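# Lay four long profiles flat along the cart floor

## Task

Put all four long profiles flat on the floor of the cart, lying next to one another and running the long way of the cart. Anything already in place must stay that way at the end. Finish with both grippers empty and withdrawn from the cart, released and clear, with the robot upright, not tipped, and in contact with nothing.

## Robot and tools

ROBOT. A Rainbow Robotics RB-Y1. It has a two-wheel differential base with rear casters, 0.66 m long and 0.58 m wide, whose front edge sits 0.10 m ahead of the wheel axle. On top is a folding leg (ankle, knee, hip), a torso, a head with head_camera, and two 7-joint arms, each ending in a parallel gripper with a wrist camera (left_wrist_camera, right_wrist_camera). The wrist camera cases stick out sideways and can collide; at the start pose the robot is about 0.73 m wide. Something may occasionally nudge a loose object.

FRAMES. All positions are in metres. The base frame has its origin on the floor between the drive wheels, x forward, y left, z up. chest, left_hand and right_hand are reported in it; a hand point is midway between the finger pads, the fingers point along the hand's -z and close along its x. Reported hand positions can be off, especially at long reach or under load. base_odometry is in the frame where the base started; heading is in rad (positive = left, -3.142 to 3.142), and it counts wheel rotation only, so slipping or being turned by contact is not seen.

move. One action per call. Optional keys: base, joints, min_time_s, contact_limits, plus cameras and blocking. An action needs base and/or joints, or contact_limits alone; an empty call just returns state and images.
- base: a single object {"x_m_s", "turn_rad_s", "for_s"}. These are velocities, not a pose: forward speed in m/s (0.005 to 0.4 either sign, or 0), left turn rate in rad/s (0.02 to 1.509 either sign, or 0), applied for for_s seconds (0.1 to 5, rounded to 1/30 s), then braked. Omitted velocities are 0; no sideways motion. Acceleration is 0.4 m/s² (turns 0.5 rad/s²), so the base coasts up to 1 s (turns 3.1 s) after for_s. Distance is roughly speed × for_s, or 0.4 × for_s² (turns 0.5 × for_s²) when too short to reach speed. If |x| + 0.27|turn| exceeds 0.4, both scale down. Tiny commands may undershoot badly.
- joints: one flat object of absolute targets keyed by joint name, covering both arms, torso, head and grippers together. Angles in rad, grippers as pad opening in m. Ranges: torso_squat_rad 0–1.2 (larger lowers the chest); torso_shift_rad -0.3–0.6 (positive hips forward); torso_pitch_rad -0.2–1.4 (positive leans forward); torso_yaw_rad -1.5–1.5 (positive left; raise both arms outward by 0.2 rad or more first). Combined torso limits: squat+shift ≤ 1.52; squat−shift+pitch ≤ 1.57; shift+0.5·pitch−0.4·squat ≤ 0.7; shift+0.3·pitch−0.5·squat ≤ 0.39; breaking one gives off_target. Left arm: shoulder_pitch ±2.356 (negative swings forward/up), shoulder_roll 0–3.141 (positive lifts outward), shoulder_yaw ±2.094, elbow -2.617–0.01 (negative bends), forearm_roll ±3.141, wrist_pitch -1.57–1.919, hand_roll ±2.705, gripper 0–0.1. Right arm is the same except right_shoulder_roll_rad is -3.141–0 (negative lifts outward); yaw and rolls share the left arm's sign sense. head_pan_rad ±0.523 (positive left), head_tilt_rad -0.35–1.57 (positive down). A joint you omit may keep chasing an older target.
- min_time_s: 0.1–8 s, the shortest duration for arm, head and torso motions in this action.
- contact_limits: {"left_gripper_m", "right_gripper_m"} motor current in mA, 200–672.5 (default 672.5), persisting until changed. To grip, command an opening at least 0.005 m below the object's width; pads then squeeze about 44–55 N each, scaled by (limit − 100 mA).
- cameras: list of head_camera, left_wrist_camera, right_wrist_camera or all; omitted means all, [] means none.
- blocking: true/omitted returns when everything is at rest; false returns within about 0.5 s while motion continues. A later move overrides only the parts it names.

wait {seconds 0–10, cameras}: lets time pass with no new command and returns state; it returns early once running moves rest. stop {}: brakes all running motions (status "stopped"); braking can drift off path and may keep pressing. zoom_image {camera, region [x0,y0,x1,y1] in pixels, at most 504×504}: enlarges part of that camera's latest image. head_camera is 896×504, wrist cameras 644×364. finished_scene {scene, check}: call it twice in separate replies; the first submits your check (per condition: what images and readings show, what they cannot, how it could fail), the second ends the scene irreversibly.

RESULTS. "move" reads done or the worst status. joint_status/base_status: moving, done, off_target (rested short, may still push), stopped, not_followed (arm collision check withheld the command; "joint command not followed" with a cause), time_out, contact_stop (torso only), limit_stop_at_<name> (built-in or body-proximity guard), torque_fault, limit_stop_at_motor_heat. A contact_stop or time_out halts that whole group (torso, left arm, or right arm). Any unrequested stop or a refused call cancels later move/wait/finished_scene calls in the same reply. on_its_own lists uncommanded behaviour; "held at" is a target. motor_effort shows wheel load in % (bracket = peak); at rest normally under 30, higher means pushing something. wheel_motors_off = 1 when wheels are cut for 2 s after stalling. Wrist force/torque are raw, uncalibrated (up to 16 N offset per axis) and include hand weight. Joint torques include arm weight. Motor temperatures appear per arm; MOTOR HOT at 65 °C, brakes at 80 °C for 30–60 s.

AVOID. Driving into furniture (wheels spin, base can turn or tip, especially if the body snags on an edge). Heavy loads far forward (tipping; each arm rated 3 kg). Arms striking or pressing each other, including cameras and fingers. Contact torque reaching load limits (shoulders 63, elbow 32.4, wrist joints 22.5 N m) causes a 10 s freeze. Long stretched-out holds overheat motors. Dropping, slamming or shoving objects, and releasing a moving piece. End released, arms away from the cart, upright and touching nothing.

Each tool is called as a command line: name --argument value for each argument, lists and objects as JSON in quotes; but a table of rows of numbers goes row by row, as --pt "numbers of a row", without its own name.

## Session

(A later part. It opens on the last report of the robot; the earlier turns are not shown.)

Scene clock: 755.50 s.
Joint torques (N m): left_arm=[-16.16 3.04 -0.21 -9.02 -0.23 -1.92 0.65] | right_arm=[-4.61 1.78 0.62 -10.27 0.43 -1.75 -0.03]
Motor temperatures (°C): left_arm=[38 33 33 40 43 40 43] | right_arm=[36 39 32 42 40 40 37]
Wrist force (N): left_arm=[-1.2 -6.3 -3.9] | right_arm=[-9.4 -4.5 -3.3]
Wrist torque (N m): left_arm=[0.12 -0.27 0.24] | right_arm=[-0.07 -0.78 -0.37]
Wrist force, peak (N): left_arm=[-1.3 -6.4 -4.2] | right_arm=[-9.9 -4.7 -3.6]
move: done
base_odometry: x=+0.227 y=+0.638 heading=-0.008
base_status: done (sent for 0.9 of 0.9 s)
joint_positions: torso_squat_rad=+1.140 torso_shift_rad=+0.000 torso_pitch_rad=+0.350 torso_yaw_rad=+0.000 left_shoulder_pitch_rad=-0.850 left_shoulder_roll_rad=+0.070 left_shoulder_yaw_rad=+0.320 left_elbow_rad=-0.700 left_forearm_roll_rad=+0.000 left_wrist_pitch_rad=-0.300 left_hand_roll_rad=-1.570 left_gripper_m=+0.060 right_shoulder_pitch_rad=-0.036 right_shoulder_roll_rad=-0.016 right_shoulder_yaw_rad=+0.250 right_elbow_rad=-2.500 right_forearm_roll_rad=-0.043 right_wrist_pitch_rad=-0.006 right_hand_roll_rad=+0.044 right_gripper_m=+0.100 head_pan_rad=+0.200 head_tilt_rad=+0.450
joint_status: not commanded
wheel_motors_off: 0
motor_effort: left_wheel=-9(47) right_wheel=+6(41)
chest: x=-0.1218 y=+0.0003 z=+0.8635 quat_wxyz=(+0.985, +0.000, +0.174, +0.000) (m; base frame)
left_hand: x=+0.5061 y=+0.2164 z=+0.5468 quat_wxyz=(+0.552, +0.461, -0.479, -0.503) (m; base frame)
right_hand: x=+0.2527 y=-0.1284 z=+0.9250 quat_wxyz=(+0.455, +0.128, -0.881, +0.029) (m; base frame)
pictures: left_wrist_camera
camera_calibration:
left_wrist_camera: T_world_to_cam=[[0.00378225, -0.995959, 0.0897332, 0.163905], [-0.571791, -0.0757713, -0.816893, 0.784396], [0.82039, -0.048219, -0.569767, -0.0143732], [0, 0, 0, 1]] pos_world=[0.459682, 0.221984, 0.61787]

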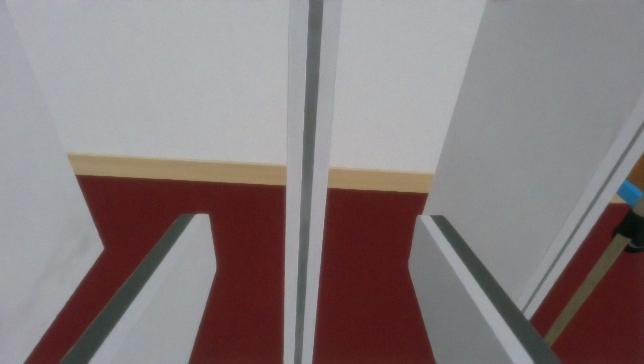

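move --base '{"x_m_s":0.2,"for_s":0.6}' --cameras '["left_wrist_camera"]'

Scene clock: 759.00 s.
Joint torques (N m): left_arm=[-17.69 3.41 -0.65 -9.01 -0.33 -1.91 0.58] | right_arm=[-4.37 1.62 0.2 -10.36 0.6 -1.75 -0.24]
Motor temperatures (°C): left_arm=[38 33 33 40 43 40 43] | right_arm=[36 39 32 42 40 40 37]
Wrist force (N): left_arm=[-1.1 -5.6 -3.6] | right_arm=[-9.4 -4.5 -3.4]
Wrist torque (N m): left_arm=[0.04 -0.25 0.22] | right_arm=[-0.05 -0.78 -0.36]
Wrist force, peak (N): left_arm=[-1.3 -6.5 -4.0] | right_arm=[-9.7 -4.8 -3.6]
move: done
base_odometry: x=+0.347 y=+0.637 heading=-0.008
base_status: done (sent for 0.6 of 0.6 s)
joint_positions: torso_squat_rad=+1.140 torso_shift_rad=+0.000 torso_pitch_rad=+0.350 torso_yaw_rad=+0.000 left_shoulder_pitch_rad=-0.850 left_shoulder_roll_rad=+0.070 left_shoulder_yaw_rad=+0.320 left_elbow_rad=-0.700 left_forearm_roll_rad=+0.000 left_wrist_pitch_rad=-0.300 left_hand_roll_rad=-1.570 left_gripper_m=+0.060 right_shoulder_pitch_rad=-0.036 right_shoulder_roll_rad=-0.016 right_shoulder_yaw_rad=+0.250 right_elbow_rad=-2.500 right_forearm_roll_rad=-0.043 right_wrist_pitch_rad=-0.006 right_hand_roll_rad=+0.044 right_gripper_m=+0.100 head_pan_rad=+0.200 head_tilt_rad=+0.450
joint_status: not commanded
wheel_motors_off: 0
motor_effort: left_wheel=-6(20) right_wheel=+7(37)
chest: x=-0.1218 y=+0.0003 z=+0.8635 quat_wxyz=(+0.985, +0.000, +0.174, +0.000) (m; base frame)
left_hand: x=+0.5061 y=+0.2164 z=+0.5468 quat_wxyz=(+0.552, +0.461, -0.479, -0.503) (m; base frame)
right_hand: x=+0.2527 y=-0.1284 z=+0.9251 quat_wxyz=(+0.455, +0.128, -0.881, +0.029) (m; base frame)
pictures: left_wrist_camera
camera_calibration:
left_wrist_camera: T_world_to_cam=[[0.00379351, -0.995959, 0.0897296, 0.16391], [-0.571808, -0.0757737, -0.81688, 0.784382], [0.820378, -0.0482093, -0.569785, -0.0143585], [0, 0, 0, 1]] pos_world=[0.459674, 0.221991, 0.617858]

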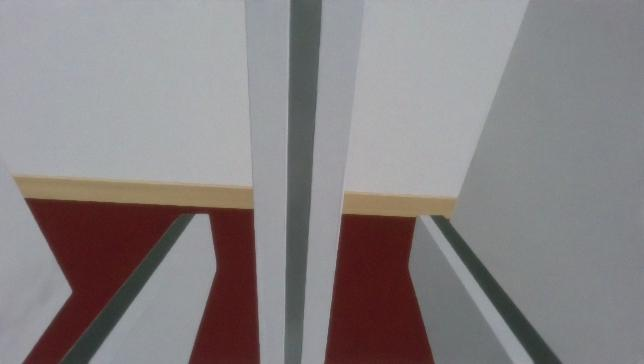

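move --base '{"x_m_s":0.1,"for_s":0.36}' --cameras '["left_wrist_camera"]'

move --joints '{"left_gripper_m":0.01}' --cameras '["left_wrist_camera"]'

Scene clock: 762.43 s.
Joint torques (N m): left_arm=[-16.66 3.59 0.05 -8.89 -0.24 -1.87 0.83] | right_arm=[-5.01 1.46 0.81 -10.3 0.36 -1.6 -0.14]
Motor temperatures (°C): left_arm=[38 33 33 40 43 39 43] | right_arm=[36 39 32 42 40 40 37]
Wrist force (N): left_arm=[-1.6 -6.1 -4.1] | right_arm=[-9.5 -4.6 -3.2]
Wrist torque (N m): left_arm=[0.05 -0.31 0.24] | right_arm=[-0.06 -0.78 -0.36]
Wrist force, peak (N): left_arm=[-1.3 -6.3 -4.5] | right_arm=[-9.9 -4.8 -3.8]
move: done
base_odometry: x=+0.384 y=+0.636 heading=-0.008
base_status: done (sent for 0.37 of 0.37 s)
joint_positions: torso_squat_rad=+1.140 torso_shift_rad=+0.000 torso_pitch_rad=+0.350 torso_yaw_rad=+0.000 left_shoulder_pitch_rad=-0.850 left_shoulder_roll_rad=+0.070 left_shoulder_yaw_rad=+0.320 left_elbow_rad=-0.700 left_forearm_roll_rad=+0.000 left_wrist_pitch_rad=-0.300 left_hand_roll_rad=-1.570 left_gripper_m=+0.060 right_shoulder_pitch_rad=-0.036 right_shoulder_roll_rad=-0.016 right_shoulder_yaw_rad=+0.250 right_elbow_rad=-2.500 right_forearm_roll_rad=-0.043 right_wrist_pitch_rad=-0.006 right_hand_roll_rad=+0.044 right_gripper_m=+0.100 head_pan_rad=+0.200 head_tilt_rad=+0.450
joint_status: not commanded
wheel_motors_off: 0
motor_effort: left_wheel=-8(21) right_wheel=+6(38)
chest: x=-0.1218 y=+0.0003 z=+0.8635 quat_wxyz=(+0.985, +0.000, +0.174, +0.000) (m; base frame)
left_hand: x=+0.5061 y=+0.2164 z=+0.5468 quat_wxyz=(+0.552, +0.461, -0.479, -0.503) (m; base frame)
right_hand: x=+0.2527 y=-0.1284 z=+0.9250 quat_wxyz=(+0.455, +0.128, -0.881, +0.029) (m; base frame)
pictures: left_wrist_camera
camera_calibration:
left_wrist_camera: T_world_to_cam=[[0.00378791, -0.995959, 0.0897311, 0.163908], [-0.571799, -0.0757723, -0.816887, 0.784388], [0.820385, -0.0482138, -0.569775, -0.014363], [0, 0, 0, 1]] pos_world=[0.459674, 0.221988, 0.617865]

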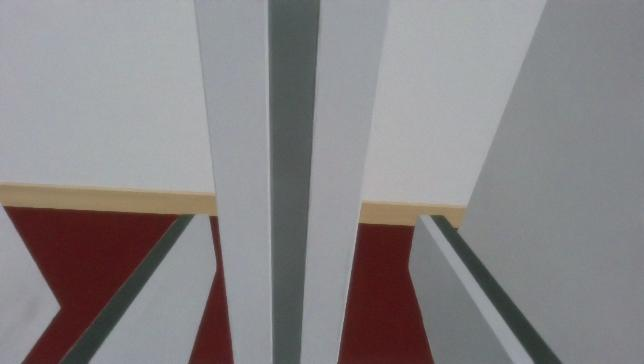

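Scene clock: 763.50 s.
Joint torques (N m): left_arm=[-16.98 2.79 -0.29 -8.96 -0.02 -1.84 0.54] | right_arm=[-4.69 1.64 0.36 -10.23 0.46 -1.73 -0.19]
Motor temperatures (°C): left_arm=[38 33 33 40 43 39 43] | right_arm=[36 39 32 42 40 40 37]
Wrist force (N): left_arm=[-2.5 -6.3 -3.3] | right_arm=[-9.4 -4.5 -3.0]
Wrist torque (N m): left_arm=[-0.01 -0.11 -0.53] | right_arm=[-0.08 -0.78 -0.36]
Wrist force, peak (N): left_arm=[-4.4 -6.3 -3.2] | right_arm=[-9.6 -4.9 -3.3]
move: off_target
base_odometry: x=+0.384 y=+0.636 heading=-0.008
base_status: not commanded
joint_positions: torso_squat_rad=+1.140 torso_shift_rad=+0.000 torso_pitch_rad=+0.350 torso_yaw_rad=+0.000 left_shoulder_pitch_rad=-0.850 left_shoulder_roll_rad=+0.070 left_shoulder_yaw_rad=+0.320 left_elbow_rad=-0.700 left_forearm_roll_rad=+0.000 left_wrist_pitch_rad=-0.300 left_hand_roll_rad=-1.570 left_gripper_m=+0.031 right_shoulder_pitch_rad=-0.036 right_shoulder_roll_rad=-0.016 right_shoulder_yaw_rad=+0.250 right_elbow_rad=-2.500 right_forearm_roll_rad=-0.043 right_wrist_pitch_rad=-0.006 right_hand_roll_rad=+0.044 right_gripper_m=+0.100 head_pan_rad=+0.200 head_tilt_rad=+0.450
joint_status: left_gripper_m off_target (ended at +0.031, target +0.010)
wheel_motors_off: 0
motor_effort: left_wheel=-8(9) right_wheel=+7(9)
chest: x=-0.1218 y=+0.0003 z=+0.8635 quat_wxyz=(+0.985, +0.000, +0.174, +0.000) (m; base frame)
left_hand: x=+0.5060 y=+0.2164 z=+0.5467 quat_wxyz=(+0.552, +0.461, -0.479, -0.503) (m; base frame)
right_hand: x=+0.2527 y=-0.1284 z=+0.9250 quat_wxyz=(+0.455, +0.128, -0.881, +0.029) (m; base frame)
pictures: left_wrist_camera
camera_calibration:
left_wrist_camera: T_world_to_cam=[[0.00385161, -0.995967, 0.0896346, 0.163986], [-0.571879, -0.0757248, -0.816836, 0.784328], [0.820329, -0.048114, -0.569864, -0.0143084], [0, 0, 0, 1]] pos_world=[0.459646, 0.22203, 0.617814]

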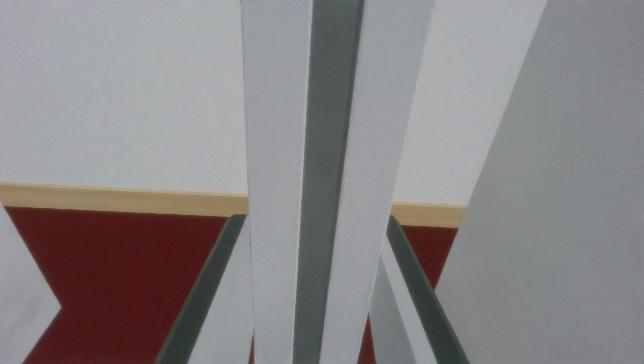

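move --joints '{"torso_squat_rad":0.97}' --min_time_s 1.2 --cameras '[]'

move --base '{"x_m_s":-0.3,"for_s":1.27}' --cameras '["left_wrist_camera"]'

move --base '{"turn_rad_s":-0.8,"for_s":1.963}' --joints '{"torso_squat_rad":0.8}' --cameras '[]'

move --base '{"x_m_s":0.35,"for_s":3.77}' --joints '{"torso_squat_rad":0.6}' --cameras '["head_camera"]'

move --base '{"turn_rad_s":0.8,"for_s":1.967}' --joints '{"torso_squat_rad":0.3}' --cameras '["head_camera"]'

move --joints '{"torso_squat_rad":0.2,"torso_shift_rad":0.1,"torso_pitch_rad":0.5,"left_shoulder_pitch_rad":-1.5,"left_shoulder_roll_rad":0.25,"left_shoulder_yaw_rad":0.2,"left_elbow_rad":-0.2,"left_forearm_roll_rad":0.045,"left_wrist_pitch_rad":0.75,"left_hand_roll_rad":0.13,"head_pan_rad":0.3,"head_tilt_rad":0.45}' --min_time_s 3 --cameras '["head_camera"]'

Scene clock: 772.17 s.
Joint torques (N m): left_arm=[-22.39 4.37 -0.78 -13.42 -0.23 -4.2 0.12] | right_arm=[-4.1 1.94 0.36 -10.3 0.36 -1.67 -0.15]
Motor temperatures (°C): left_arm=[38 33 33 40 43 39 43] | right_arm=[36 39 32 42 40 40 37]
Wrist force (N): left_arm=[-1.4 -15.2 -4.8] | right_arm=[-9.6 -4.6 -3.2]
Wrist torque (N m): left_arm=[-0.04 -0.21 0.20] | right_arm=[-0.04 -0.81 -0.35]
Wrist force, peak (N): left_arm=[-2.2 -16.8 -4.1] | right_arm=[-9.8 -5.1 -3.3]
move: done
base_odometry: x=+0.384 y=+0.636 heading=-0.008
base_status: not commanded
joint_positions: torso_squat_rad=+0.970 torso_shift_rad=+0.000 torso_pitch_rad=+0.351 torso_yaw_rad=+0.000 left_shoulder_pitch_rad=-0.849 left_shoulder_roll_rad=+0.070 left_shoulder_yaw_rad=+0.320 left_elbow_rad=-0.699 left_forearm_roll_rad=+0.000 left_wrist_pitch_rad=-0.299 left_hand_roll_rad=-1.570 left_gripper_m=+0.030 right_shoulder_pitch_rad=-0.036 right_shoulder_roll_rad=-0.016 right_shoulder_yaw_rad=+0.250 right_elbow_rad=-2.500 right_forearm_roll_rad=-0.043 right_wrist_pitch_rad=-0.006 right_hand_roll_rad=+0.044 right_gripper_m=+0.100 head_pan_rad=+0.200 head_tilt_rad=+0.450
joint_status: all done
wheel_motors_off: 0
motor_effort: left_wheel=-8(9) right_wheel=+5(10)
chest: x=-0.1216 y=+0.0003 z=+0.9668 quat_wxyz=(+0.985, +0.000, +0.174, +0.000) (m; base frame)
left_hand: x=+0.5054 y=+0.2165 z=+0.6484 quat_wxyz=(+0.553, +0.461, -0.478, -0.503) (m; base frame)
right_hand: x=+0.2529 y=-0.1284 z=+1.0282 quat_wxyz=(+0.455, +0.128, -0.881, +0.029) (m; base frame)
pictures: none
No camera images: "cameras" was empty.

Scene clock: 774.93 s.
Joint torques (N m): left_arm=[-22.82 3.97 -0.05 -13.18 -0.28 -4.53 0.45] | right_arm=[-4.82 2.13 0.69 -10.15 0.55 -1.41 -0.27]
Motor temperatures (°C): left_arm=[39 33 33 40 43 40 43] | right_arm=[36 39 32 42 40 40 37]
Wrist force (N): left_arm=[-1.3 -15.6 -5.0] | right_arm=[-9.8 -5.0 -3.4]
Wrist torque (N m): left_arm=[-0.09 -0.22 0.24] | right_arm=[0.01 -0.81 -0.35]
Wrist force, peak (N): left_arm=[-1.4 -16.0 -5.7] | right_arm=[-10.0 -5.1 -3.5]
move: done
base_odometry: x=+0.004 y=+0.640 heading=-0.009
base_status: done (sent for 1.27 of 1.27 s)
joint_positions: torso_squat_rad=+0.970 torso_shift_rad=+0.000 torso_pitch_rad=+0.350 torso_yaw_rad=+0.000 left_shoulder_pitch_rad=-0.848 left_shoulder_roll_rad=+0.070 left_shoulder_yaw_rad=+0.320 left_elbow_rad=-0.699 left_forearm_roll_rad=+0.000 left_wrist_pitch_rad=-0.299 left_hand_roll_rad=-1.570 left_gripper_m=+0.030 right_shoulder_pitch_rad=-0.036 right_shoulder_roll_rad=-0.016 right_shoulder_yaw_rad=+0.250 right_elbow_rad=-2.500 right_forearm_roll_rad=-0.043 right_wrist_pitch_rad=-0.006 right_hand_roll_rad=+0.044 right_gripper_m=+0.100 head_pan_rad=+0.200 head_tilt_rad=+0.450
joint_status: not commanded
wheel_motors_off: 0
motor_effort: left_wheel=-9(33) right_wheel=+14(51)
chest: x=-0.1217 y=+0.0003 z=+0.9668 quat_wxyz=(+0.985, +0.000, +0.174, +0.000) (m; base frame)
left_hand: x=+0.5053 y=+0.2165 z=+0.6484 quat_wxyz=(+0.553, +0.461, -0.478, -0.503) (m; base frame)
right_hand: x=+0.2528 y=-0.1284 z=+1.0283 quat_wxyz=(+0.455, +0.128, -0.881, +0.029) (m; base frame)
pictures: left_wrist_camera
camera_calibration:
left_wrist_camera: T_world_to_cam=[[0.00438987, -0.995931, 0.0900111, 0.154439], [-0.574656, -0.0761775, -0.814842, 0.867194], [0.818383, -0.0481484, -0.572652, 0.0470438], [0, 0, 0, 1]] pos_world=[0.459161, 0.222136, 0.719665]

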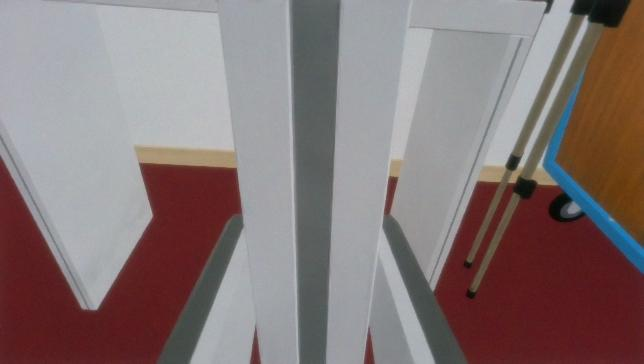

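Scene clock: 778.83 s.
Joint torques (N m): left_arm=[-22.6 4.57 -0.68 -13.23 -0.32 -4.36 0.28] | right_arm=[-4.46 1.97 0.71 -10.11 0.49 -1.72 -0.36]
Motor temperatures (°C): left_arm=[39 33 33 40 43 40 43] | right_arm=[36 39 32 42 40 40 37]
Wrist force (N): left_arm=[-1.6 -15.4 -4.8] | right_arm=[-9.5 -5.0 -2.9]
Wrist torque (N m): left_arm=[-0.08 -0.18 0.19] | right_arm=[-0.01 -0.78 -0.38]
Wrist force, peak (N): left_arm=[-1.3 -16.0 -5.7] | right_arm=[-10.3 -4.9 -3.2]
move: done
base_odometry: x=+0.004 y=+0.640 heading=-1.582
base_status: done (sent for 1.97 of 1.97 s)
joint_positions: torso_squat_rad=+0.800 torso_shift_rad=+0.000 torso_pitch_rad=+0.351 torso_yaw_rad=+0.000 left_shoulder_pitch_rad=-0.848 left_shoulder_roll_rad=+0.070 left_shoulder_yaw_rad=+0.320 left_elbow_rad=-0.699 left_forearm_roll_rad=+0.000 left_wrist_pitch_rad=-0.299 left_hand_roll_rad=-1.570 left_gripper_m=+0.030 right_shoulder_pitch_rad=-0.036 right_shoulder_roll_rad=-0.016 right_shoulder_yaw_rad=+0.250 right_elbow_rad=-2.500 right_forearm_roll_rad=-0.043 right_wrist_pitch_rad=-0.006 right_hand_roll_rad=+0.044 right_gripper_m=+0.100 head_pan_rad=+0.200 head_tilt_rad=+0.450
joint_status: all done
wheel_motors_off: 0
motor_effort: left_wheel=+14(48) right_wheel=+3(48)
chest: x=-0.1216 y=+0.0003 z=+1.0588 quat_wxyz=(+0.985, +0.000, +0.174, +0.000) (m; base frame)
left_hand: x=+0.5054 y=+0.2165 z=+0.7403 quat_wxyz=(+0.553, +0.461, -0.478, -0.503) (m; base frame)
right_hand: x=+0.2529 y=-0.1284 z=+1.1202 quat_wxyz=(+0.455, +0.128, -0.881, +0.029) (m; base frame)
pictures: none
No camera images: "cameras" was empty.

Scene clock: 783.83 s.
Joint torques (N m): left_arm=[-22.29 4.79 0.2 -12.85 -0.18 -4.36 0.11] | right_arm=[-5.28 1.71 0.62 -10.38 0.43 -1.53 -0.31]
Motor temperatures (°C): left_arm=[39 33 33 41 43 40 43] | right_arm=[36 39 32 42 40 40 37]
Wrist force (N): left_arm=[-1.3 -15.1 -5.2] | right_arm=[-9.6 -4.4 -3.4]
Wrist torque (N m): left_arm=[-0.19 -0.17 0.19] | right_arm=[-0.05 -0.82 -0.36]
Wrist force, peak (N): left_arm=[-1.4 -17.1 -3.9] | right_arm=[-10.1 -4.7 -3.5]
move: done
base_odometry: x=-0.011 y=-0.679 heading=-1.582
base_status: done (sent for 3.77 of 3.77 s)
joint_positions: torso_squat_rad=+0.600 torso_shift_rad=+0.000 torso_pitch_rad=+0.351 torso_yaw_rad=+0.000 left_shoulder_pitch_rad=-0.849 left_shoulder_roll_rad=+0.070 left_shoulder_yaw_rad=+0.320 left_elbow_rad=-0.699 left_forearm_roll_rad=+0.000 left_wrist_pitch_rad=-0.299 left_hand_roll_rad=-1.570 left_gripper_m=+0.030 right_shoulder_pitch_rad=-0.036 right_shoulder_roll_rad=-0.016 right_shoulder_yaw_rad=+0.250 right_elbow_rad=-2.500 right_forearm_roll_rad=-0.043 right_wrist_pitch_rad=-0.006 right_hand_roll_rad=+0.044 right_gripper_m=+0.100 head_pan_rad=+0.200 head_tilt_rad=+0.450
joint_status: all done
wheel_motors_off: 0
motor_effort: left_wheel=-7(46) right_wheel=+5(44)
chest: x=-0.1216 y=+0.0003 z=+1.1489 quat_wxyz=(+0.985, +0.000, +0.174, +0.000) (m; base frame)
left_hand: x=+0.5055 y=+0.2165 z=+0.8304 quat_wxyz=(+0.553, +0.460, -0.478, -0.503) (m; base frame)
right_hand: x=+0.2530 y=-0.1283 z=+1.2102 quat_wxyz=(+0.455, +0.128, -0.881, +0.029) (m; base frame)
pictures: head_camera
camera_calibration:
head_camera: T_world_to_cam=[[0.129289, -0.990067, -0.055249, 0.0835985], [-0.680936, -0.0481418, -0.730759, 1.00622], [0.72084, 0.1321, -0.680396, 0.868705], [0, 0, 0, 1]] pos_world=[0.0481636, 0.0164534, 1.33098]

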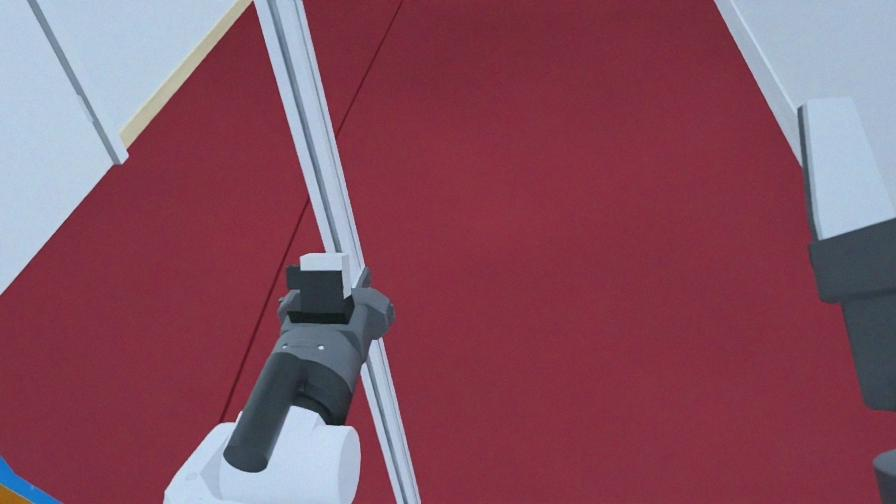

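Scene clock: 787.77 s.
Joint torques (N m): left_arm=[-22.06 4.31 0.02 -12.76 -0.22 -4.4 0.18] | right_arm=[-4.61 2.07 0.92 -10.08 0.29 -1.75 -0.15]
Motor temperatures (°C): left_arm=[39 33 33 41 43 40 43] | right_arm=[36 39 32 42 40 40 37]
Wrist force (N): left_arm=[-1.8 -14.8 -4.7] | right_arm=[-9.4 -4.6 -3.4]
Wrist torque (N m): left_arm=[-0.19 -0.20 0.20] | right_arm=[-0.07 -0.77 -0.37]
Wrist force, peak (N): left_arm=[-1.2 -16.0 -4.8] | right_arm=[-9.7 -5.3 -3.1]
move: done
base_odometry: x=-0.011 y=-0.679 heading=-0.009
base_status: done (sent for 1.97 of 1.97 s)
joint_positions: torso_squat_rad=+0.300 torso_shift_rad=+0.000 torso_pitch_rad=+0.351 torso_yaw_rad=+0.000 left_shoulder_pitch_rad=-0.849 left_shoulder_roll_rad=+0.070 left_shoulder_yaw_rad=+0.320 left_elbow_rad=-0.699 left_forearm_roll_rad=+0.000 left_wrist_pitch_rad=-0.299 left_hand_roll_rad=-1.570 left_gripper_m=+0.030 right_shoulder_pitch_rad=-0.036 right_shoulder_roll_rad=-0.016 right_shoulder_yaw_rad=+0.250 right_elbow_rad=-2.500 right_forearm_roll_rad=-0.043 right_wrist_pitch_rad=-0.006 right_hand_roll_rad=+0.044 right_gripper_m=+0.100 head_pan_rad=+0.200 head_tilt_rad=+0.450
joint_status: all done
wheel_motors_off: 0
motor_effort: left_wheel=+2(40) right_wheel=+16(43)
chest: x=-0.1216 y=+0.0004 z=+1.2398 quat_wxyz=(+0.985, +0.000, +0.174, +0.000) (m; base frame)
left_hand: x=+0.5054 y=+0.2165 z=+0.9214 quat_wxyz=(+0.553, +0.460, -0.478, -0.503) (m; base frame)
right_hand: x=+0.2529 y=-0.1283 z=+1.3012 quat_wxyz=(+0.455, +0.128, -0.881, +0.029) (m; base frame)
pictures: head_camera
camera_calibration:
head_camera: T_world_to_cam=[[0.12929, -0.990067, -0.0552386, 0.0886282], [-0.680889, -0.0481415, -0.730803, 1.07275], [0.720885, 0.132097, -0.68035, 0.930577], [0, 0, 0, 1]] pos_world=[0.0481225, 0.0164654, 1.42198]

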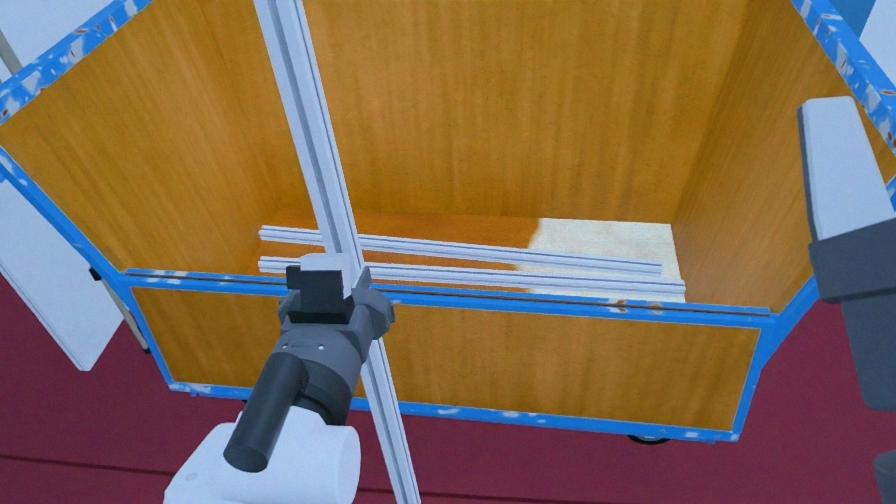

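Scene clock: 791.07 s.
Joint torques (N m): left_arm=[-28.03 8.35 -0.97 -10.35 -0.04 -1.64 0.44] | right_arm=[-2.53 1.41 1.18 -11.05 0.35 -1.87 -0.15]
Motor temperatures (°C): left_arm=[39 33 33 41 43 40 43] | right_arm=[36 39 32 42 40 40 37]
Wrist force (N): left_arm=[-7.4 -0.3 -16.9] | right_arm=[-9.8 -5.0 -3.9]
Wrist torque (N m): left_arm=[-0.12 -0.24 0.29] | right_arm=[-0.03 -0.76 -0.39]
Wrist force, peak (N): left_arm=[-8.3 -0.1 -16.6] | right_arm=[-10.1 -5.2 -4.0]
move: done
base_odometry: x=-0.011 y=-0.679 heading=-0.009
base_status: not commanded
joint_positions: torso_squat_rad=+0.200 torso_shift_rad=+0.100 torso_pitch_rad=+0.501 torso_yaw_rad=+0.000 left_shoulder_pitch_rad=-1.498 left_shoulder_roll_rad=+0.249 left_shoulder_yaw_rad=+0.200 left_elbow_rad=-0.199 left_forearm_roll_rad=+0.045 left_wrist_pitch_rad=+0.750 left_hand_roll_rad=+0.130 left_gripper_m=+0.030 right_shoulder_pitch_rad=-0.036 right_shoulder_roll_rad=-0.016 right_shoulder_yaw_rad=+0.250 right_elbow_rad=-2.500 right_forearm_roll_rad=-0.043 right_wrist_pitch_rad=-0.006 right_hand_roll_rad=+0.044 right_gripper_m=+0.100 head_pan_rad=+0.300 head_tilt_rad=+0.450
joint_status: all done
wheel_motors_off: 0
motor_effort: left_wheel=+3(4) right_wheel=+14(18)
chest: x=-0.0108 y=+0.0003 z=+1.2346 quat_wxyz=(+0.969, +0.000, +0.248, +0.000) (m; base frame)
left_hand: x=+0.5878 y=+0.1733 z=+0.8347 quat_wxyz=(+0.978, -0.006, -0.208, -0.001) (m; base frame)
right_hand: x=+0.3687 y=-0.1283 z=+1.2393 quat_wxyz=(+0.520, +0.129, -0.844, +0.019) (m; base frame)
pictures: head_camera
camera_calibration:
head_camera: T_world_to_cam=[[0.205621, -0.971115, -0.121061, 0.153939], [-0.776643, -0.0866613, -0.623952, 1.01121], [0.595437, 0.222318, -0.772029, 0.959321], [0, 0, 0, 1]] pos_world=[0.182479, 0.0238501, 1.3902]

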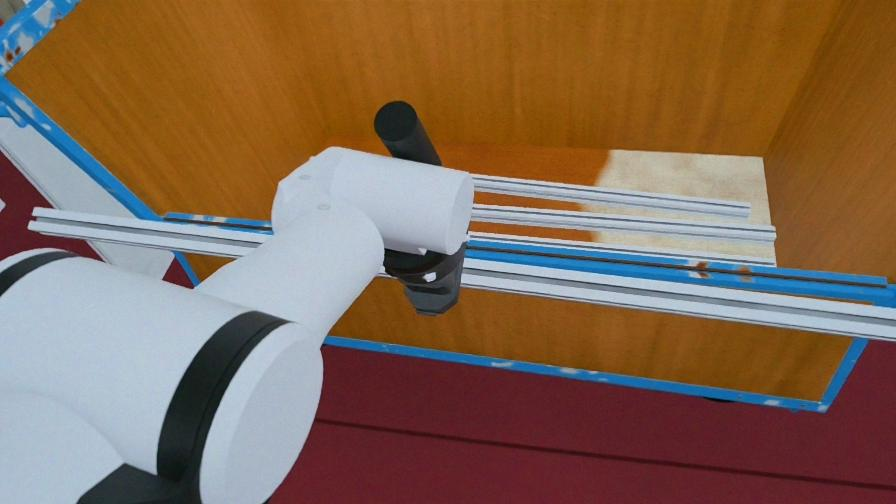

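move --base '{"x_m_s":0.3,"for_s":1.03}' --cameras '["head_camera"]'

move --joints '{"torso_squat_rad":0.4,"torso_shift_rad":0.3,"torso_pitch_rad":0.841}' --cameras '["head_camera"]'

Scene clock: 797.33 s.
Joint torques (N m): left_arm=[-27.11 8.78 -0.72 -10.79 -0.19 -1.67 0.18] | right_arm=[-3.08 1.61 1.24 -10.93 0.5 -1.95 -0.2]
Motor temperatures (°C): left_arm=[40 33 33 41 43 40 43] | right_arm=[36 39 32 42 40 40 37]
Wrist force (N): left_arm=[-7.0 -0.1 -16.9] | right_arm=[-10.2 -5.1 -4.1]
Wrist torque (N m): left_arm=[-0.27 -0.18 0.31] | right_arm=[-0.01 -0.82 -0.38]
Wrist force, peak (N): left_arm=[-6.9 0.3 -17.6] | right_arm=[-10.2 -5.2 -4.4]
move: done
base_odometry: x=+0.299 y=-0.681 heading=-0.009
base_status: done (sent for 1.03 of 1.03 s)
joint_positions: torso_squat_rad=+0.200 torso_shift_rad=+0.100 torso_pitch_rad=+0.501 torso_yaw_rad=+0.000 left_shoulder_pitch_rad=-1.499 left_shoulder_roll_rad=+0.249 left_shoulder_yaw_rad=+0.200 left_elbow_rad=-0.199 left_forearm_roll_rad=+0.045 left_wrist_pitch_rad=+0.750 left_hand_roll_rad=+0.130 left_gripper_m=+0.030 right_shoulder_pitch_rad=-0.036 right_shoulder_roll_rad=-0.016 right_shoulder_yaw_rad=+0.250 right_elbow_rad=-2.500 right_forearm_roll_rad=-0.043 right_wrist_pitch_rad=-0.006 right_hand_roll_rad=+0.044 right_gripper_m=+0.100 head_pan_rad=+0.300 head_tilt_rad=+0.450
joint_status: not commanded
wheel_motors_off: 0
motor_effort: left_wheel=+1(37) right_wheel=-5(44)
chest: x=-0.0108 y=+0.0003 z=+1.2346 quat_wxyz=(+0.969, +0.000, +0.248, +0.000) (m; base frame)
left_hand: x=+0.5880 y=+0.1732 z=+0.8348 quat_wxyz=(+0.978, -0.006, -0.208, -0.001) (m; base frame)
right_hand: x=+0.3687 y=-0.1283 z=+1.2393 quat_wxyz=(+0.520, +0.129, -0.844, +0.019) (m; base frame)
pictures: head_camera
camera_calibration:
head_camera: T_world_to_cam=[[0.205625, -0.971114, -0.121063, 0.153932], [-0.776642, -0.0866632, -0.623953, 1.01125], [0.595437, 0.222323, -0.772028, 0.959295], [0, 0, 0, 1]] pos_world=[0.182525, 0.0238506, 1.39021]

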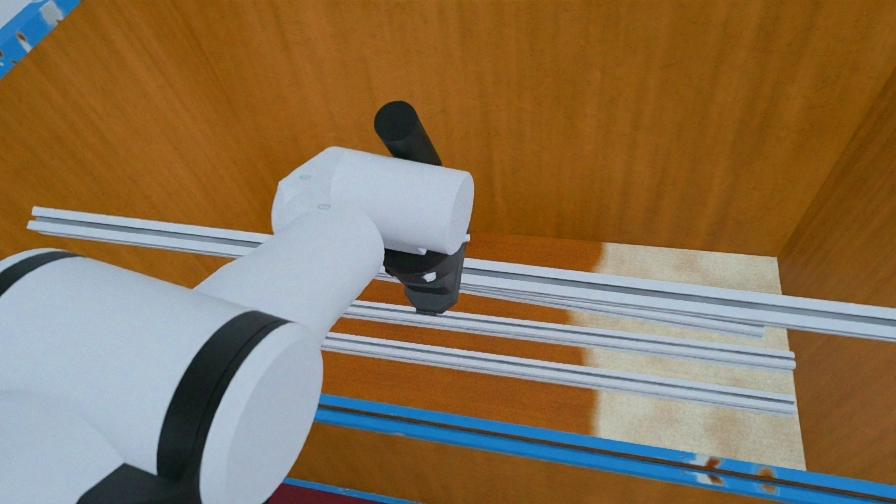

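Scene clock: 799.50 s.
Joint torques (N m): left_arm=[-20.36 6.02 -1.17 -7.55 -0.41 -0.49 0.14] | right_arm=[1.57 0.85 1.66 -11.56 0.17 -2.05 -0.22]
Motor temperatures (°C): left_arm=[40 33 33 41 43 40 43] | right_arm=[36 39 32 42 40 40 37]
Wrist force (N): left_arm=[-2.3 0.0 -17.7] | right_arm=[-10.8 -5.4 -5.9]
Wrist torque (N m): left_arm=[-0.24 -0.20 0.26] | right_arm=[-0.01 -0.84 -0.38]
Wrist force, peak (N): left_arm=[-2.9 -0.1 -19.2] | right_arm=[-11.2 -5.5 -5.9]
move: done
base_odometry: x=+0.299 y=-0.681 heading=-0.009
base_status: not commanded
joint_positions: torso_squat_rad=+0.400 torso_shift_rad=+0.300 torso_pitch_rad=+0.842 torso_yaw_rad=+0.000 left_shoulder_pitch_rad=-1.499 left_shoulder_roll_rad=+0.249 left_shoulder_yaw_rad=+0.200 left_elbow_rad=-0.199 left_forearm_roll_rad=+0.045 left_wrist_pitch_rad=+0.750 left_hand_roll_rad=+0.130 left_gripper_m=+0.030 right_shoulder_pitch_rad=-0.036 right_shoulder_roll_rad=-0.016 right_shoulder_yaw_rad=+0.250 right_elbow_rad=-2.500 right_forearm_roll_rad=-0.043 right_wrist_pitch_rad=-0.006 right_hand_roll_rad=+0.044 right_gripper_m=+0.100 head_pan_rad=+0.300 head_tilt_rad=+0.450
joint_status: all done
wheel_motors_off: 0
motor_effort: left_wheel=+0(6) right_wheel=-2(6)
chest: x=+0.1935 y=+0.0003 z=+1.1026 quat_wxyz=(+0.913, +0.000, +0.409, +0.000) (m; base frame)
left_hand: x=+0.6243 y=+0.1731 z=+0.5256 quat_wxyz=(+0.999, -0.006, -0.039, +0.000) (m; base frame)
right_hand: x=+0.5527 y=-0.1284 z=+0.9801 quat_wxyz=(+0.656, +0.131, -0.744, -0.003) (m; base frame)
pictures: head_camera
camera_calibration:
head_camera: T_world_to_cam=[[0.153254, -0.971122, -0.182854, 0.174191], [-0.9406, -0.0866249, -0.328281, 0.793266], [0.302961, 0.222303, -0.926712, 0.96289], [0, 0, 0, 1]] pos_world=[0.427731, 0.0238239, 1.18459]

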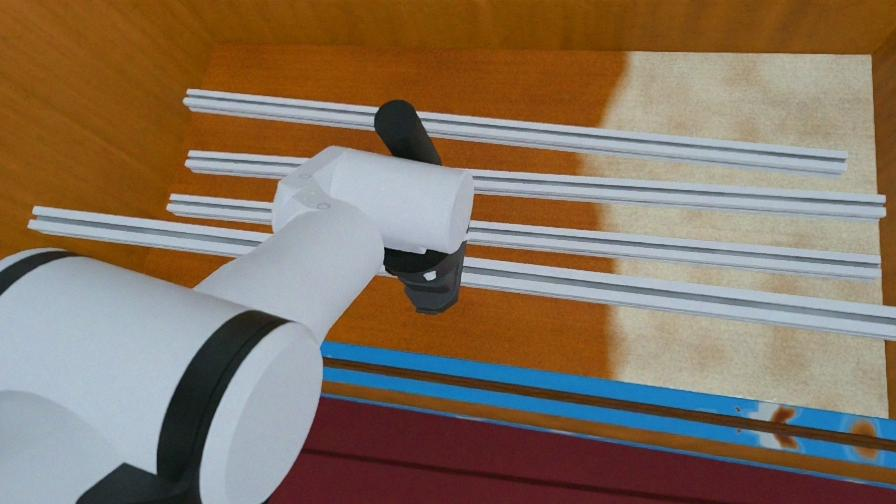

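move --joints '{"torso_squat_rad":0.885,"torso_shift_rad":0.5}' --min_time_s 4 --cameras '["head_camera"]'

move --joints '{"torso_squat_rad":0.871}' --min_time_s 0.6 --cameras '["head_camera"]'

Scene clock: 811.23 s.
Joint torques (N m): left_arm=[-5.14 3.04 -2.02 -3.72 -0.32 -6.87 0.35] | right_arm=[1.07 1.69 1.16 -11.33 0.54 -2.17 -0.18]
Motor temperatures (°C): left_arm=[40 33 33 40 43 39 43] | right_arm=[36 39 32 42 40 40 37]
Wrist force (N): left_arm=[-19.8 0.3 72.3] | right_arm=[-10.7 -5.6 -5.7]
Wrist torque (N m): left_arm=[-0.14 2.02 0.35] | right_arm=[0.04 -0.88 -0.40]
Wrist force, peak (N): left_arm=[-20.6 0.3 76.2] | right_arm=[-11.6 -5.6 -6.0]
move: done
base_odometry: x=+0.299 y=-0.681 heading=-0.009
base_status: not commanded
joint_positions: torso_squat_rad=+0.885 torso_shift_rad=+0.499 torso_pitch_rad=+0.838 torso_yaw_rad=+0.000 left_shoulder_pitch_rad=-1.503 left_shoulder_roll_rad=+0.250 left_shoulder_yaw_rad=+0.200 left_elbow_rad=-0.200 left_forearm_roll_rad=+0.045 left_wrist_pitch_rad=+0.752 left_hand_roll_rad=+0.130 left_gripper_m=+0.031 right_shoulder_pitch_rad=-0.036 right_shoulder_roll_rad=-0.016 right_shoulder_yaw_rad=+0.250 right_elbow_rad=-2.500 right_forearm_roll_rad=-0.043 right_wrist_pitch_rad=-0.006 right_hand_roll_rad=+0.044 right_gripper_m=+0.100 head_pan_rad=+0.300 head_tilt_rad=+0.450
joint_status: all done
wheel_motors_off: 0
motor_effort: left_wheel=+6(7) right_wheel=+2(4)
chest: x=+0.2140 y=+0.0002 z=+0.8767 quat_wxyz=(+0.913, +0.000, +0.407, +0.000) (m; base frame)
left_hand: x=+0.6493 y=+0.1728 z=+0.3031 quat_wxyz=(+0.999, -0.006, -0.043, +0.000) (m; base frame)
right_hand: x=+0.5736 y=-0.1284 z=+0.7555 quat_wxyz=(+0.654, +0.131, -0.745, -0.003) (m; base frame)
pictures: head_camera
camera_calibration:
head_camera: T_world_to_cam=[[0.154071, -0.971007, -0.182777, 0.129363], [-0.939364, -0.0865928, -0.331808, 0.741178], [0.306361, 0.222816, -0.925471, 0.745595], [0, 0, 0, 1]] pos_world=[0.447884, 0.0236628, 0.9596]

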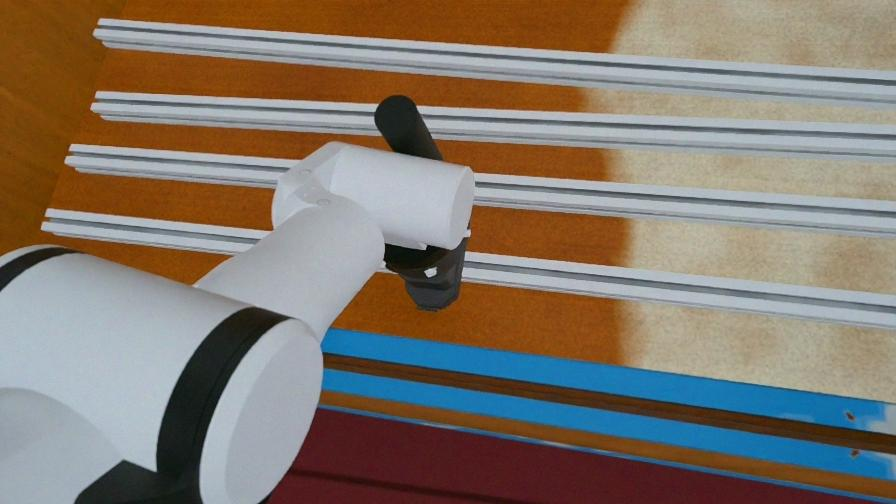

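Scene clock: 812.13 s.
Joint torques (N m): left_arm=[-17.62 4.98 -0.98 -6.88 -0.45 -0.96 0.12] | right_arm=[1.34 1.31 1.73 -11.81 0.36 -2.09 -0.19]
Motor temperatures (°C): left_arm=[40 33 33 40 43 39 43] | right_arm=[36 39 32 42 40 40 37]
Wrist force (N): left_arm=[-3.4 -0.8 -9.9] | right_arm=[-10.7 -5.4 -5.8]
Wrist torque (N m): left_arm=[-0.26 -0.06 0.38] | right_arm=[0.00 -0.88 -0.39]
Wrist force, peak (N): left_arm=[-19.8 0.6 72.9] | right_arm=[-10.9 -5.6 -5.9]
move: done
base_odometry: x=+0.299 y=-0.681 heading=-0.009
base_status: not commanded
joint_positions: torso_squat_rad=+0.871 torso_shift_rad=+0.500 torso_pitch_rad=+0.841 torso_yaw_rad=+0.000 left_shoulder_pitch_rad=-1.500 left_shoulder_roll_rad=+0.250 left_shoulder_yaw_rad=+0.200 left_elbow_rad=-0.200 left_forearm_roll_rad=+0.045 left_wrist_pitch_rad=+0.750 left_hand_roll_rad=+0.130 left_gripper_m=+0.031 right_shoulder_pitch_rad=-0.036 right_shoulder_roll_rad=-0.016 right_shoulder_yaw_rad=+0.250 right_elbow_rad=-2.500 right_forearm_roll_rad=-0.043 right_wrist_pitch_rad=-0.006 right_hand_roll_rad=+0.044 right_gripper_m=+0.100 head_pan_rad=+0.300 head_tilt_rad=+0.450
joint_status: all done
wheel_motors_off: 0
motor_effort: left_wheel=+5(8) right_wheel=+2(5)
chest: x=+0.2189 y=+0.0002 z=+0.8823 quat_wxyz=(+0.913, +0.000, +0.408, +0.000) (m; base frame)
left_hand: x=+0.6505 y=+0.1731 z=+0.3060 quat_wxyz=(+0.999, -0.006, -0.040, +0.000) (m; base frame)
right_hand: x=+0.5781 y=-0.1285 z=+0.7600 quat_wxyz=(+0.655, +0.131, -0.744, -0.003) (m; base frame)
pictures: head_camera
camera_calibration:
head_camera: T_world_to_cam=[[0.153276, -0.971084, -0.183038, 0.130062], [-0.940471, -0.0864907, -0.328684, 0.745154], [0.303349, 0.222521, -0.926533, 0.750926], [0, 0, 0, 1]] pos_world=[0.453068, 0.0236529, 0.964485]

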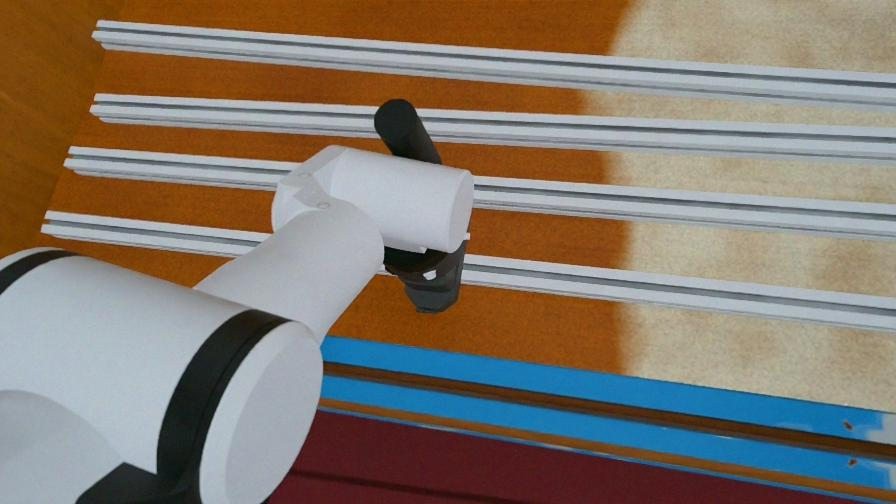

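move --joints '{"left_gripper_m":0.055}' --cameras '[]'

move --joints '{"torso_squat_rad":0.4,"torso_shift_rad":0.3}' --cameras '[]'

move --joints '{"torso_squat_rad":0.2,"torso_shift_rad":0.1,"torso_pitch_rad":0.5}' --cameras '["head_camera"]'

move --base '{"x_m_s":-0.3,"for_s":1.0}' --cameras '["head_camera"]'

move --joints '{"torso_squat_rad":0.2,"torso_shift_rad":0.0,"torso_pitch_rad":0.2,"left_shoulder_pitch_rad":-0.3,"head_pan_rad":0.05,"head_tilt_rad":0.7}' --min_time_s 1.5 --cameras '["head_camera"]'

Scene clock: 817.97 s.
Joint torques (N m): left_arm=[-15.74 4.97 -1.26 -4.84 -0.28 0.22 0.51] | right_arm=[1.24 2.1 1.12 -11.63 0.42 -2.08 -0.28]
Motor temperatures (°C): left_arm=[40 33 33 40 43 39 43] | right_arm=[36 39 32 42 40 40 37]
Wrist force (N): left_arm=[0.3 -0.2 -4.9] | right_arm=[-10.7 -5.6 -5.5]
Wrist torque (N m): left_arm=[-0.20 -0.14 0.24] | right_arm=[0.03 -0.88 -0.38]
Wrist force, peak (N): left_arm=[-4.0 -1.1 -12.0] | right_arm=[-10.8 -5.9 -5.9]
move: done
base_odometry: x=+0.299 y=-0.681 heading=-0.009
base_status: not commanded
joint_positions: torso_squat_rad=+0.871 torso_shift_rad=+0.500 torso_pitch_rad=+0.841 torso_yaw_rad=+0.000 left_shoulder_pitch_rad=-1.500 left_shoulder_roll_rad=+0.250 left_shoulder_yaw_rad=+0.200 left_elbow_rad=-0.200 left_forearm_roll_rad=+0.045 left_wrist_pitch_rad=+0.750 left_hand_roll_rad=+0.130 left_gripper_m=+0.055 right_shoulder_pitch_rad=-0.036 right_shoulder_roll_rad=-0.016 right_shoulder_yaw_rad=+0.250 right_elbow_rad=-2.500 right_forearm_roll_rad=-0.043 right_wrist_pitch_rad=-0.006 right_hand_roll_rad=+0.044 right_gripper_m=+0.100 head_pan_rad=+0.300 head_tilt_rad=+0.450
joint_status: all done
wheel_motors_off: 0
motor_effort: left_wheel=+4(5) right_wheel=+0(4)
chest: x=+0.2188 y=+0.0002 z=+0.8824 quat_wxyz=(+0.913, +0.000, +0.408, +0.000) (m; base frame)
left_hand: x=+0.6511 y=+0.1730 z=+0.3064 quat_wxyz=(+0.999, -0.006, -0.041, +0.000) (m; base frame)
right_hand: x=+0.5781 y=-0.1285 z=+0.7600 quat_wxyz=(+0.655, +0.131, -0.744, -0.003) (m; base frame)
pictures: none
No camera images: "cameras" was empty.

Scene clock: 820.43 s.
Joint torques (N m): left_arm=[-16.03 3.66 -1.48 -5.74 -0.31 -0.02 0.29] | right_arm=[1.25 1.39 1.43 -11.66 0.54 -1.94 -0.22]
Motor temperatures (°C): left_arm=[39 33 33 40 43 39 43] | right_arm=[36 39 32 42 40 40 37]
Wrist force (N): left_arm=[-1.8 0.2 -8.5] | right_arm=[-10.8 -5.1 -6.0]
Wrist torque (N m): left_arm=[-0.27 -0.24 0.26] | right_arm=[-0.03 -0.85 -0.38]
Wrist force, peak (N): left_arm=[-1.6 -0.1 -9.3] | right_arm=[-11.4 -5.7 -5.6]
move: done
base_odometry: x=+0.299 y=-0.681 heading=-0.009
base_status: not commanded
joint_positions: torso_squat_rad=+0.400 torso_shift_rad=+0.300 torso_pitch_rad=+0.841 torso_yaw_rad=+0.000 left_shoulder_pitch_rad=-1.500 left_shoulder_roll_rad=+0.250 left_shoulder_yaw_rad=+0.200 left_elbow_rad=-0.200 left_forearm_roll_rad=+0.045 left_wrist_pitch_rad=+0.750 left_hand_roll_rad=+0.130 left_gripper_m=+0.055 right_shoulder_pitch_rad=-0.036 right_shoulder_roll_rad=-0.016 right_shoulder_yaw_rad=+0.250 right_elbow_rad=-2.500 right_forearm_roll_rad=-0.043 right_wrist_pitch_rad=-0.006 right_hand_roll_rad=+0.044 right_gripper_m=+0.100 head_pan_rad=+0.300 head_tilt_rad=+0.450
joint_status: all done
wheel_motors_off: 0
motor_effort: left_wheel=+1(4) right_wheel=+3(5)
chest: x=+0.1932 y=+0.0002 z=+1.1027 quat_wxyz=(+0.913, +0.000, +0.408, +0.000) (m; base frame)
left_hand: x=+0.6253 y=+0.1731 z=+0.5266 quat_wxyz=(+0.999, -0.006, -0.041, +0.000) (m; base frame)
right_hand: x=+0.5525 y=-0.1285 z=+0.9804 quat_wxyz=(+0.655, +0.131, -0.744, -0.003) (m; base frame)
pictures: none
No camera images: "cameras" was empty.

Scene clock: 822.60 s.
Joint torques (N m): left_arm=[-22.29 6.95 -1.15 -7.77 -0.61 -0.55 0.17] | right_arm=[-3.24 1.93 1.05 -10.57 0.64 -1.9 -0.14]
Motor temperatures (°C): left_arm=[39 33 33 40 43 39 43] | right_arm=[36 39 32 42 40 40 37]
Wrist force (N): left_arm=[-3.7 -0.1 -8.3] | right_arm=[-10.0 -4.9 -3.9]
Wrist torque (N m): left_arm=[-0.25 -0.32 0.28] | right_arm=[-0.04 -0.79 -0.37]
Wrist force, peak (N): left_arm=[-1.8 0.0 -9.3] | right_arm=[-11.4 -5.3 -6.0]
move: done
base_odometry: x=+0.299 y=-0.681 heading=-0.009
base_status: not commanded
joint_positions: torso_squat_rad=+0.200 torso_shift_rad=+0.100 torso_pitch_rad=+0.500 torso_yaw_rad=+0.000 left_shoulder_pitch_rad=-1.500 left_shoulder_roll_rad=+0.250 left_shoulder_yaw_rad=+0.200 left_elbow_rad=-0.200 left_forearm_roll_rad=+0.045 left_wrist_pitch_rad=+0.750 left_hand_roll_rad=+0.130 left_gripper_m=+0.055 right_shoulder_pitch_rad=-0.036 right_shoulder_roll_rad=-0.016 right_shoulder_yaw_rad=+0.250 right_elbow_rad=-2.500 right_forearm_roll_rad=-0.043 right_wrist_pitch_rad=-0.006 right_hand_roll_rad=+0.044 right_gripper_m=+0.100 head_pan_rad=+0.300 head_tilt_rad=+0.450
joint_status: all done
wheel_motors_off: 0
motor_effort: left_wheel=+0(2) right_wheel=+3(3)
chest: x=-0.0111 y=+0.0002 z=+1.2347 quat_wxyz=(+0.969, +0.000, +0.247, +0.000) (m; base frame)
left_hand: x=+0.5888 y=+0.1731 z=+0.8363 quat_wxyz=(+0.978, -0.006, -0.210, -0.001) (m; base frame)
right_hand: x=+0.3684 y=-0.1285 z=+1.2396 quat_wxyz=(+0.520, +0.129, -0.844, +0.019) (m; base frame)
pictures: head_camera
camera_calibration:
head_camera: T_world_to_cam=[[0.2057, -0.971084, -0.121176, 0.154019], [-0.776231, -0.0864991, -0.624486, 1.01169], [0.595947, 0.222517, -0.771578, 0.959065], [0, 0, 0, 1]] pos_world=[0.182069, 0.0236667, 1.39044]

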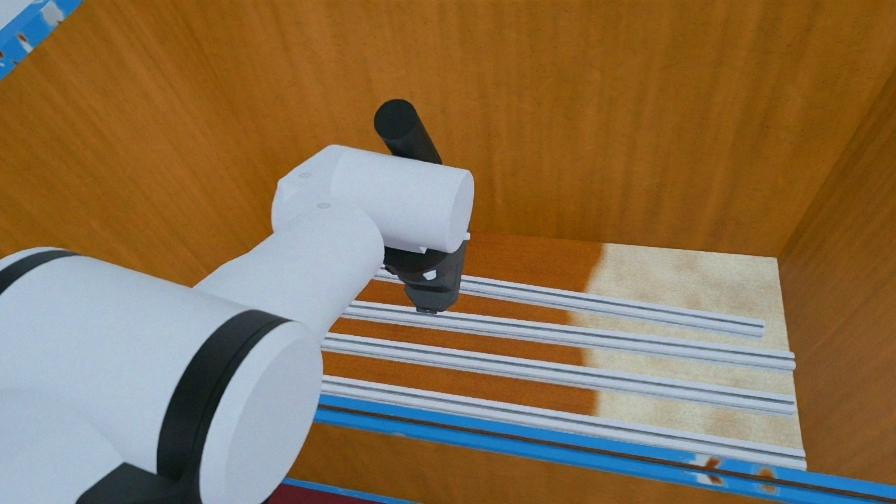

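Scene clock: 825.13 s.
Joint torques (N m): left_arm=[-22.17 6.89 -1.01 -8.11 -0.69 -0.6 0.39] | right_arm=[-3.25 1.99 0.9 -10.97 0.27 -1.83 -0.05]
Motor temperatures (°C): left_arm=[39 33 33 40 43 39 43] | right_arm=[35 39 32 42 40 40 37]
Wrist force (N): left_arm=[-3.8 0.0 -8.2] | right_arm=[-9.9 -5.2 -3.9]
Wrist torque (N m): left_arm=[-0.25 -0.34 0.28] | right_arm=[0.00 -0.79 -0.38]
Wrist force, peak (N): left_arm=[-3.4 0.3 -8.8] | right_arm=[-10.4 -5.1 -4.0]
move: done
base_odometry: x=-0.001 y=-0.679 heading=-0.010
base_status: done (sent for 1 of 1 s)
joint_positions: torso_squat_rad=+0.200 torso_shift_rad=+0.100 torso_pitch_rad=+0.500 torso_yaw_rad=+0.000 left_shoulder_pitch_rad=-1.500 left_shoulder_roll_rad=+0.250 left_shoulder_yaw_rad=+0.200 left_elbow_rad=-0.200 left_forearm_roll_rad=+0.045 left_wrist_pitch_rad=+0.750 left_hand_roll_rad=+0.130 left_gripper_m=+0.055 right_shoulder_pitch_rad=-0.036 right_shoulder_roll_rad=-0.016 right_shoulder_yaw_rad=+0.250 right_elbow_rad=-2.500 right_forearm_roll_rad=-0.043 right_wrist_pitch_rad=-0.006 right_hand_roll_rad=+0.044 right_gripper_m=+0.100 head_pan_rad=+0.300 head_tilt_rad=+0.450
joint_status: not commanded
wheel_motors_off: 0
motor_effort: left_wheel=-15(24) right_wheel=+2(29)
chest: x=-0.0111 y=+0.0002 z=+1.2347 quat_wxyz=(+0.969, +0.000, +0.247, +0.000) (m; base frame)
left_hand: x=+0.5887 y=+0.1731 z=+0.8361 quat_wxyz=(+0.978, -0.006, -0.209, -0.001) (m; base frame)
right_hand: x=+0.3684 y=-0.1285 z=+1.2396 quat_wxyz=(+0.520, +0.129, -0.844, +0.019) (m; base frame)
pictures: head_camera
camera_calibration:
head_camera: T_world_to_cam=[[0.205697, -0.971087, -0.121154, 0.154007], [-0.776258, -0.0865211, -0.62445, 1.01167], [0.595913, 0.222494, -0.771611, 0.959074], [0, 0, 0, 1]] pos_world=[0.182112, 0.0236957, 1.39043]

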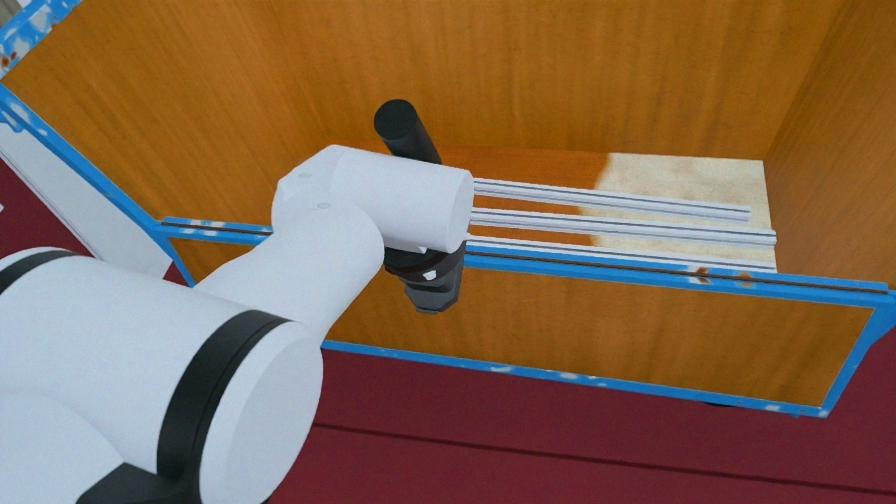

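Scene clock: 827.20 s.
Joint torques (N m): left_arm=[-3.96 6.78 -1.2 -1.32 -0.35 0.66 0.37] | right_arm=[-6.47 1.97 1.14 -9.01 0.28 -1.51 -0.23]
Motor temperatures (°C): left_arm=[39 33 33 40 43 39 43] | right_arm=[36 39 32 42 40 40 37]
Wrist force (N): left_arm=[1.6 -1.5 -7.9] | right_arm=[-9.0 -4.6 -2.6]
Wrist torque (N m): left_arm=[-0.19 -0.04 0.23] | right_arm=[-0.04 -0.77 -0.35]
Wrist force, peak (N): left_arm=[-3.0 -0.3 -9.4] | right_arm=[-10.1 -5.5 -4.1]
move: done
base_odometry: x=-0.001 y=-0.679 heading=-0.010
base_status: not commanded
joint_positions: torso_squat_rad=+0.200 torso_shift_rad=+0.000 torso_pitch_rad=+0.200 torso_yaw_rad=+0.000 left_shoulder_pitch_rad=-0.300 left_shoulder_roll_rad=+0.250 left_shoulder_yaw_rad=+0.200 left_elbow_rad=-0.200 left_forearm_roll_rad=+0.045 left_wrist_pitch_rad=+0.750 left_hand_roll_rad=+0.130 left_gripper_m=+0.055 right_shoulder_pitch_rad=-0.036 right_shoulder_roll_rad=-0.016 right_shoulder_yaw_rad=+0.250 right_elbow_rad=-2.500 right_forearm_roll_rad=-0.043 right_wrist_pitch_rad=-0.006 right_hand_roll_rad=+0.044 right_gripper_m=+0.100 head_pan_rad=+0.050 head_tilt_rad=+0.700
joint_status: all done
wheel_motors_off: 0
motor_effort: left_wheel=-17(19) right_wheel=+0(4)
chest: x=-0.1665 y=+0.0003 z=+1.2698 quat_wxyz=(+0.995, +0.000, +0.100, +0.000) (m; base frame)
left_hand: x=-0.1422 y=+0.3758 z=+0.6320 quat_wxyz=(+0.960, +0.097, +0.204, +0.165) (m; base frame)
right_hand: x=+0.1946 y=-0.1284 z=+1.3867 quat_wxyz=(+0.388, +0.125, -0.912, +0.038) (m; base frame)
pictures: head_camera
camera_calibration:
head_camera: T_world_to_cam=[[-0.00761569, -0.999931, 0.00896172, -0.00797358], [-0.752358, -0.000173853, -0.658754, 0.940418], [0.65871, -0.0117593, -0.752305, 1.10999], [0, 0, 0, 1]] pos_world=[-0.0236918, 0.00524319, 1.45463]

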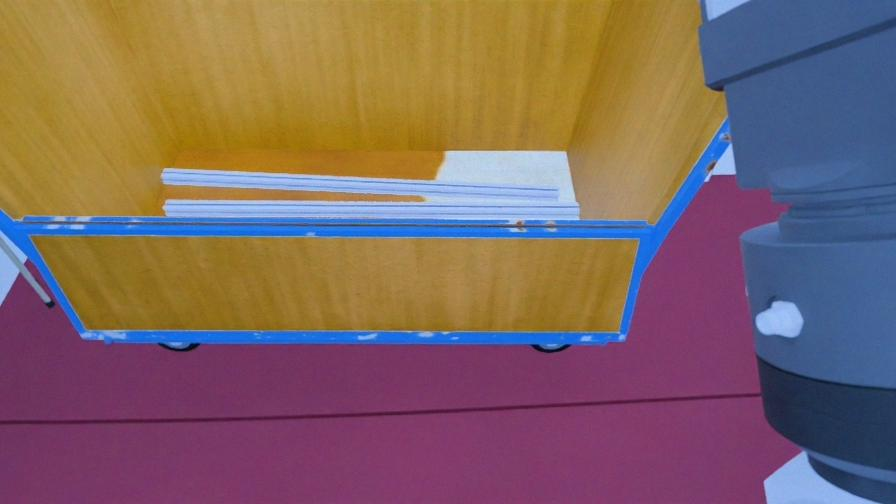

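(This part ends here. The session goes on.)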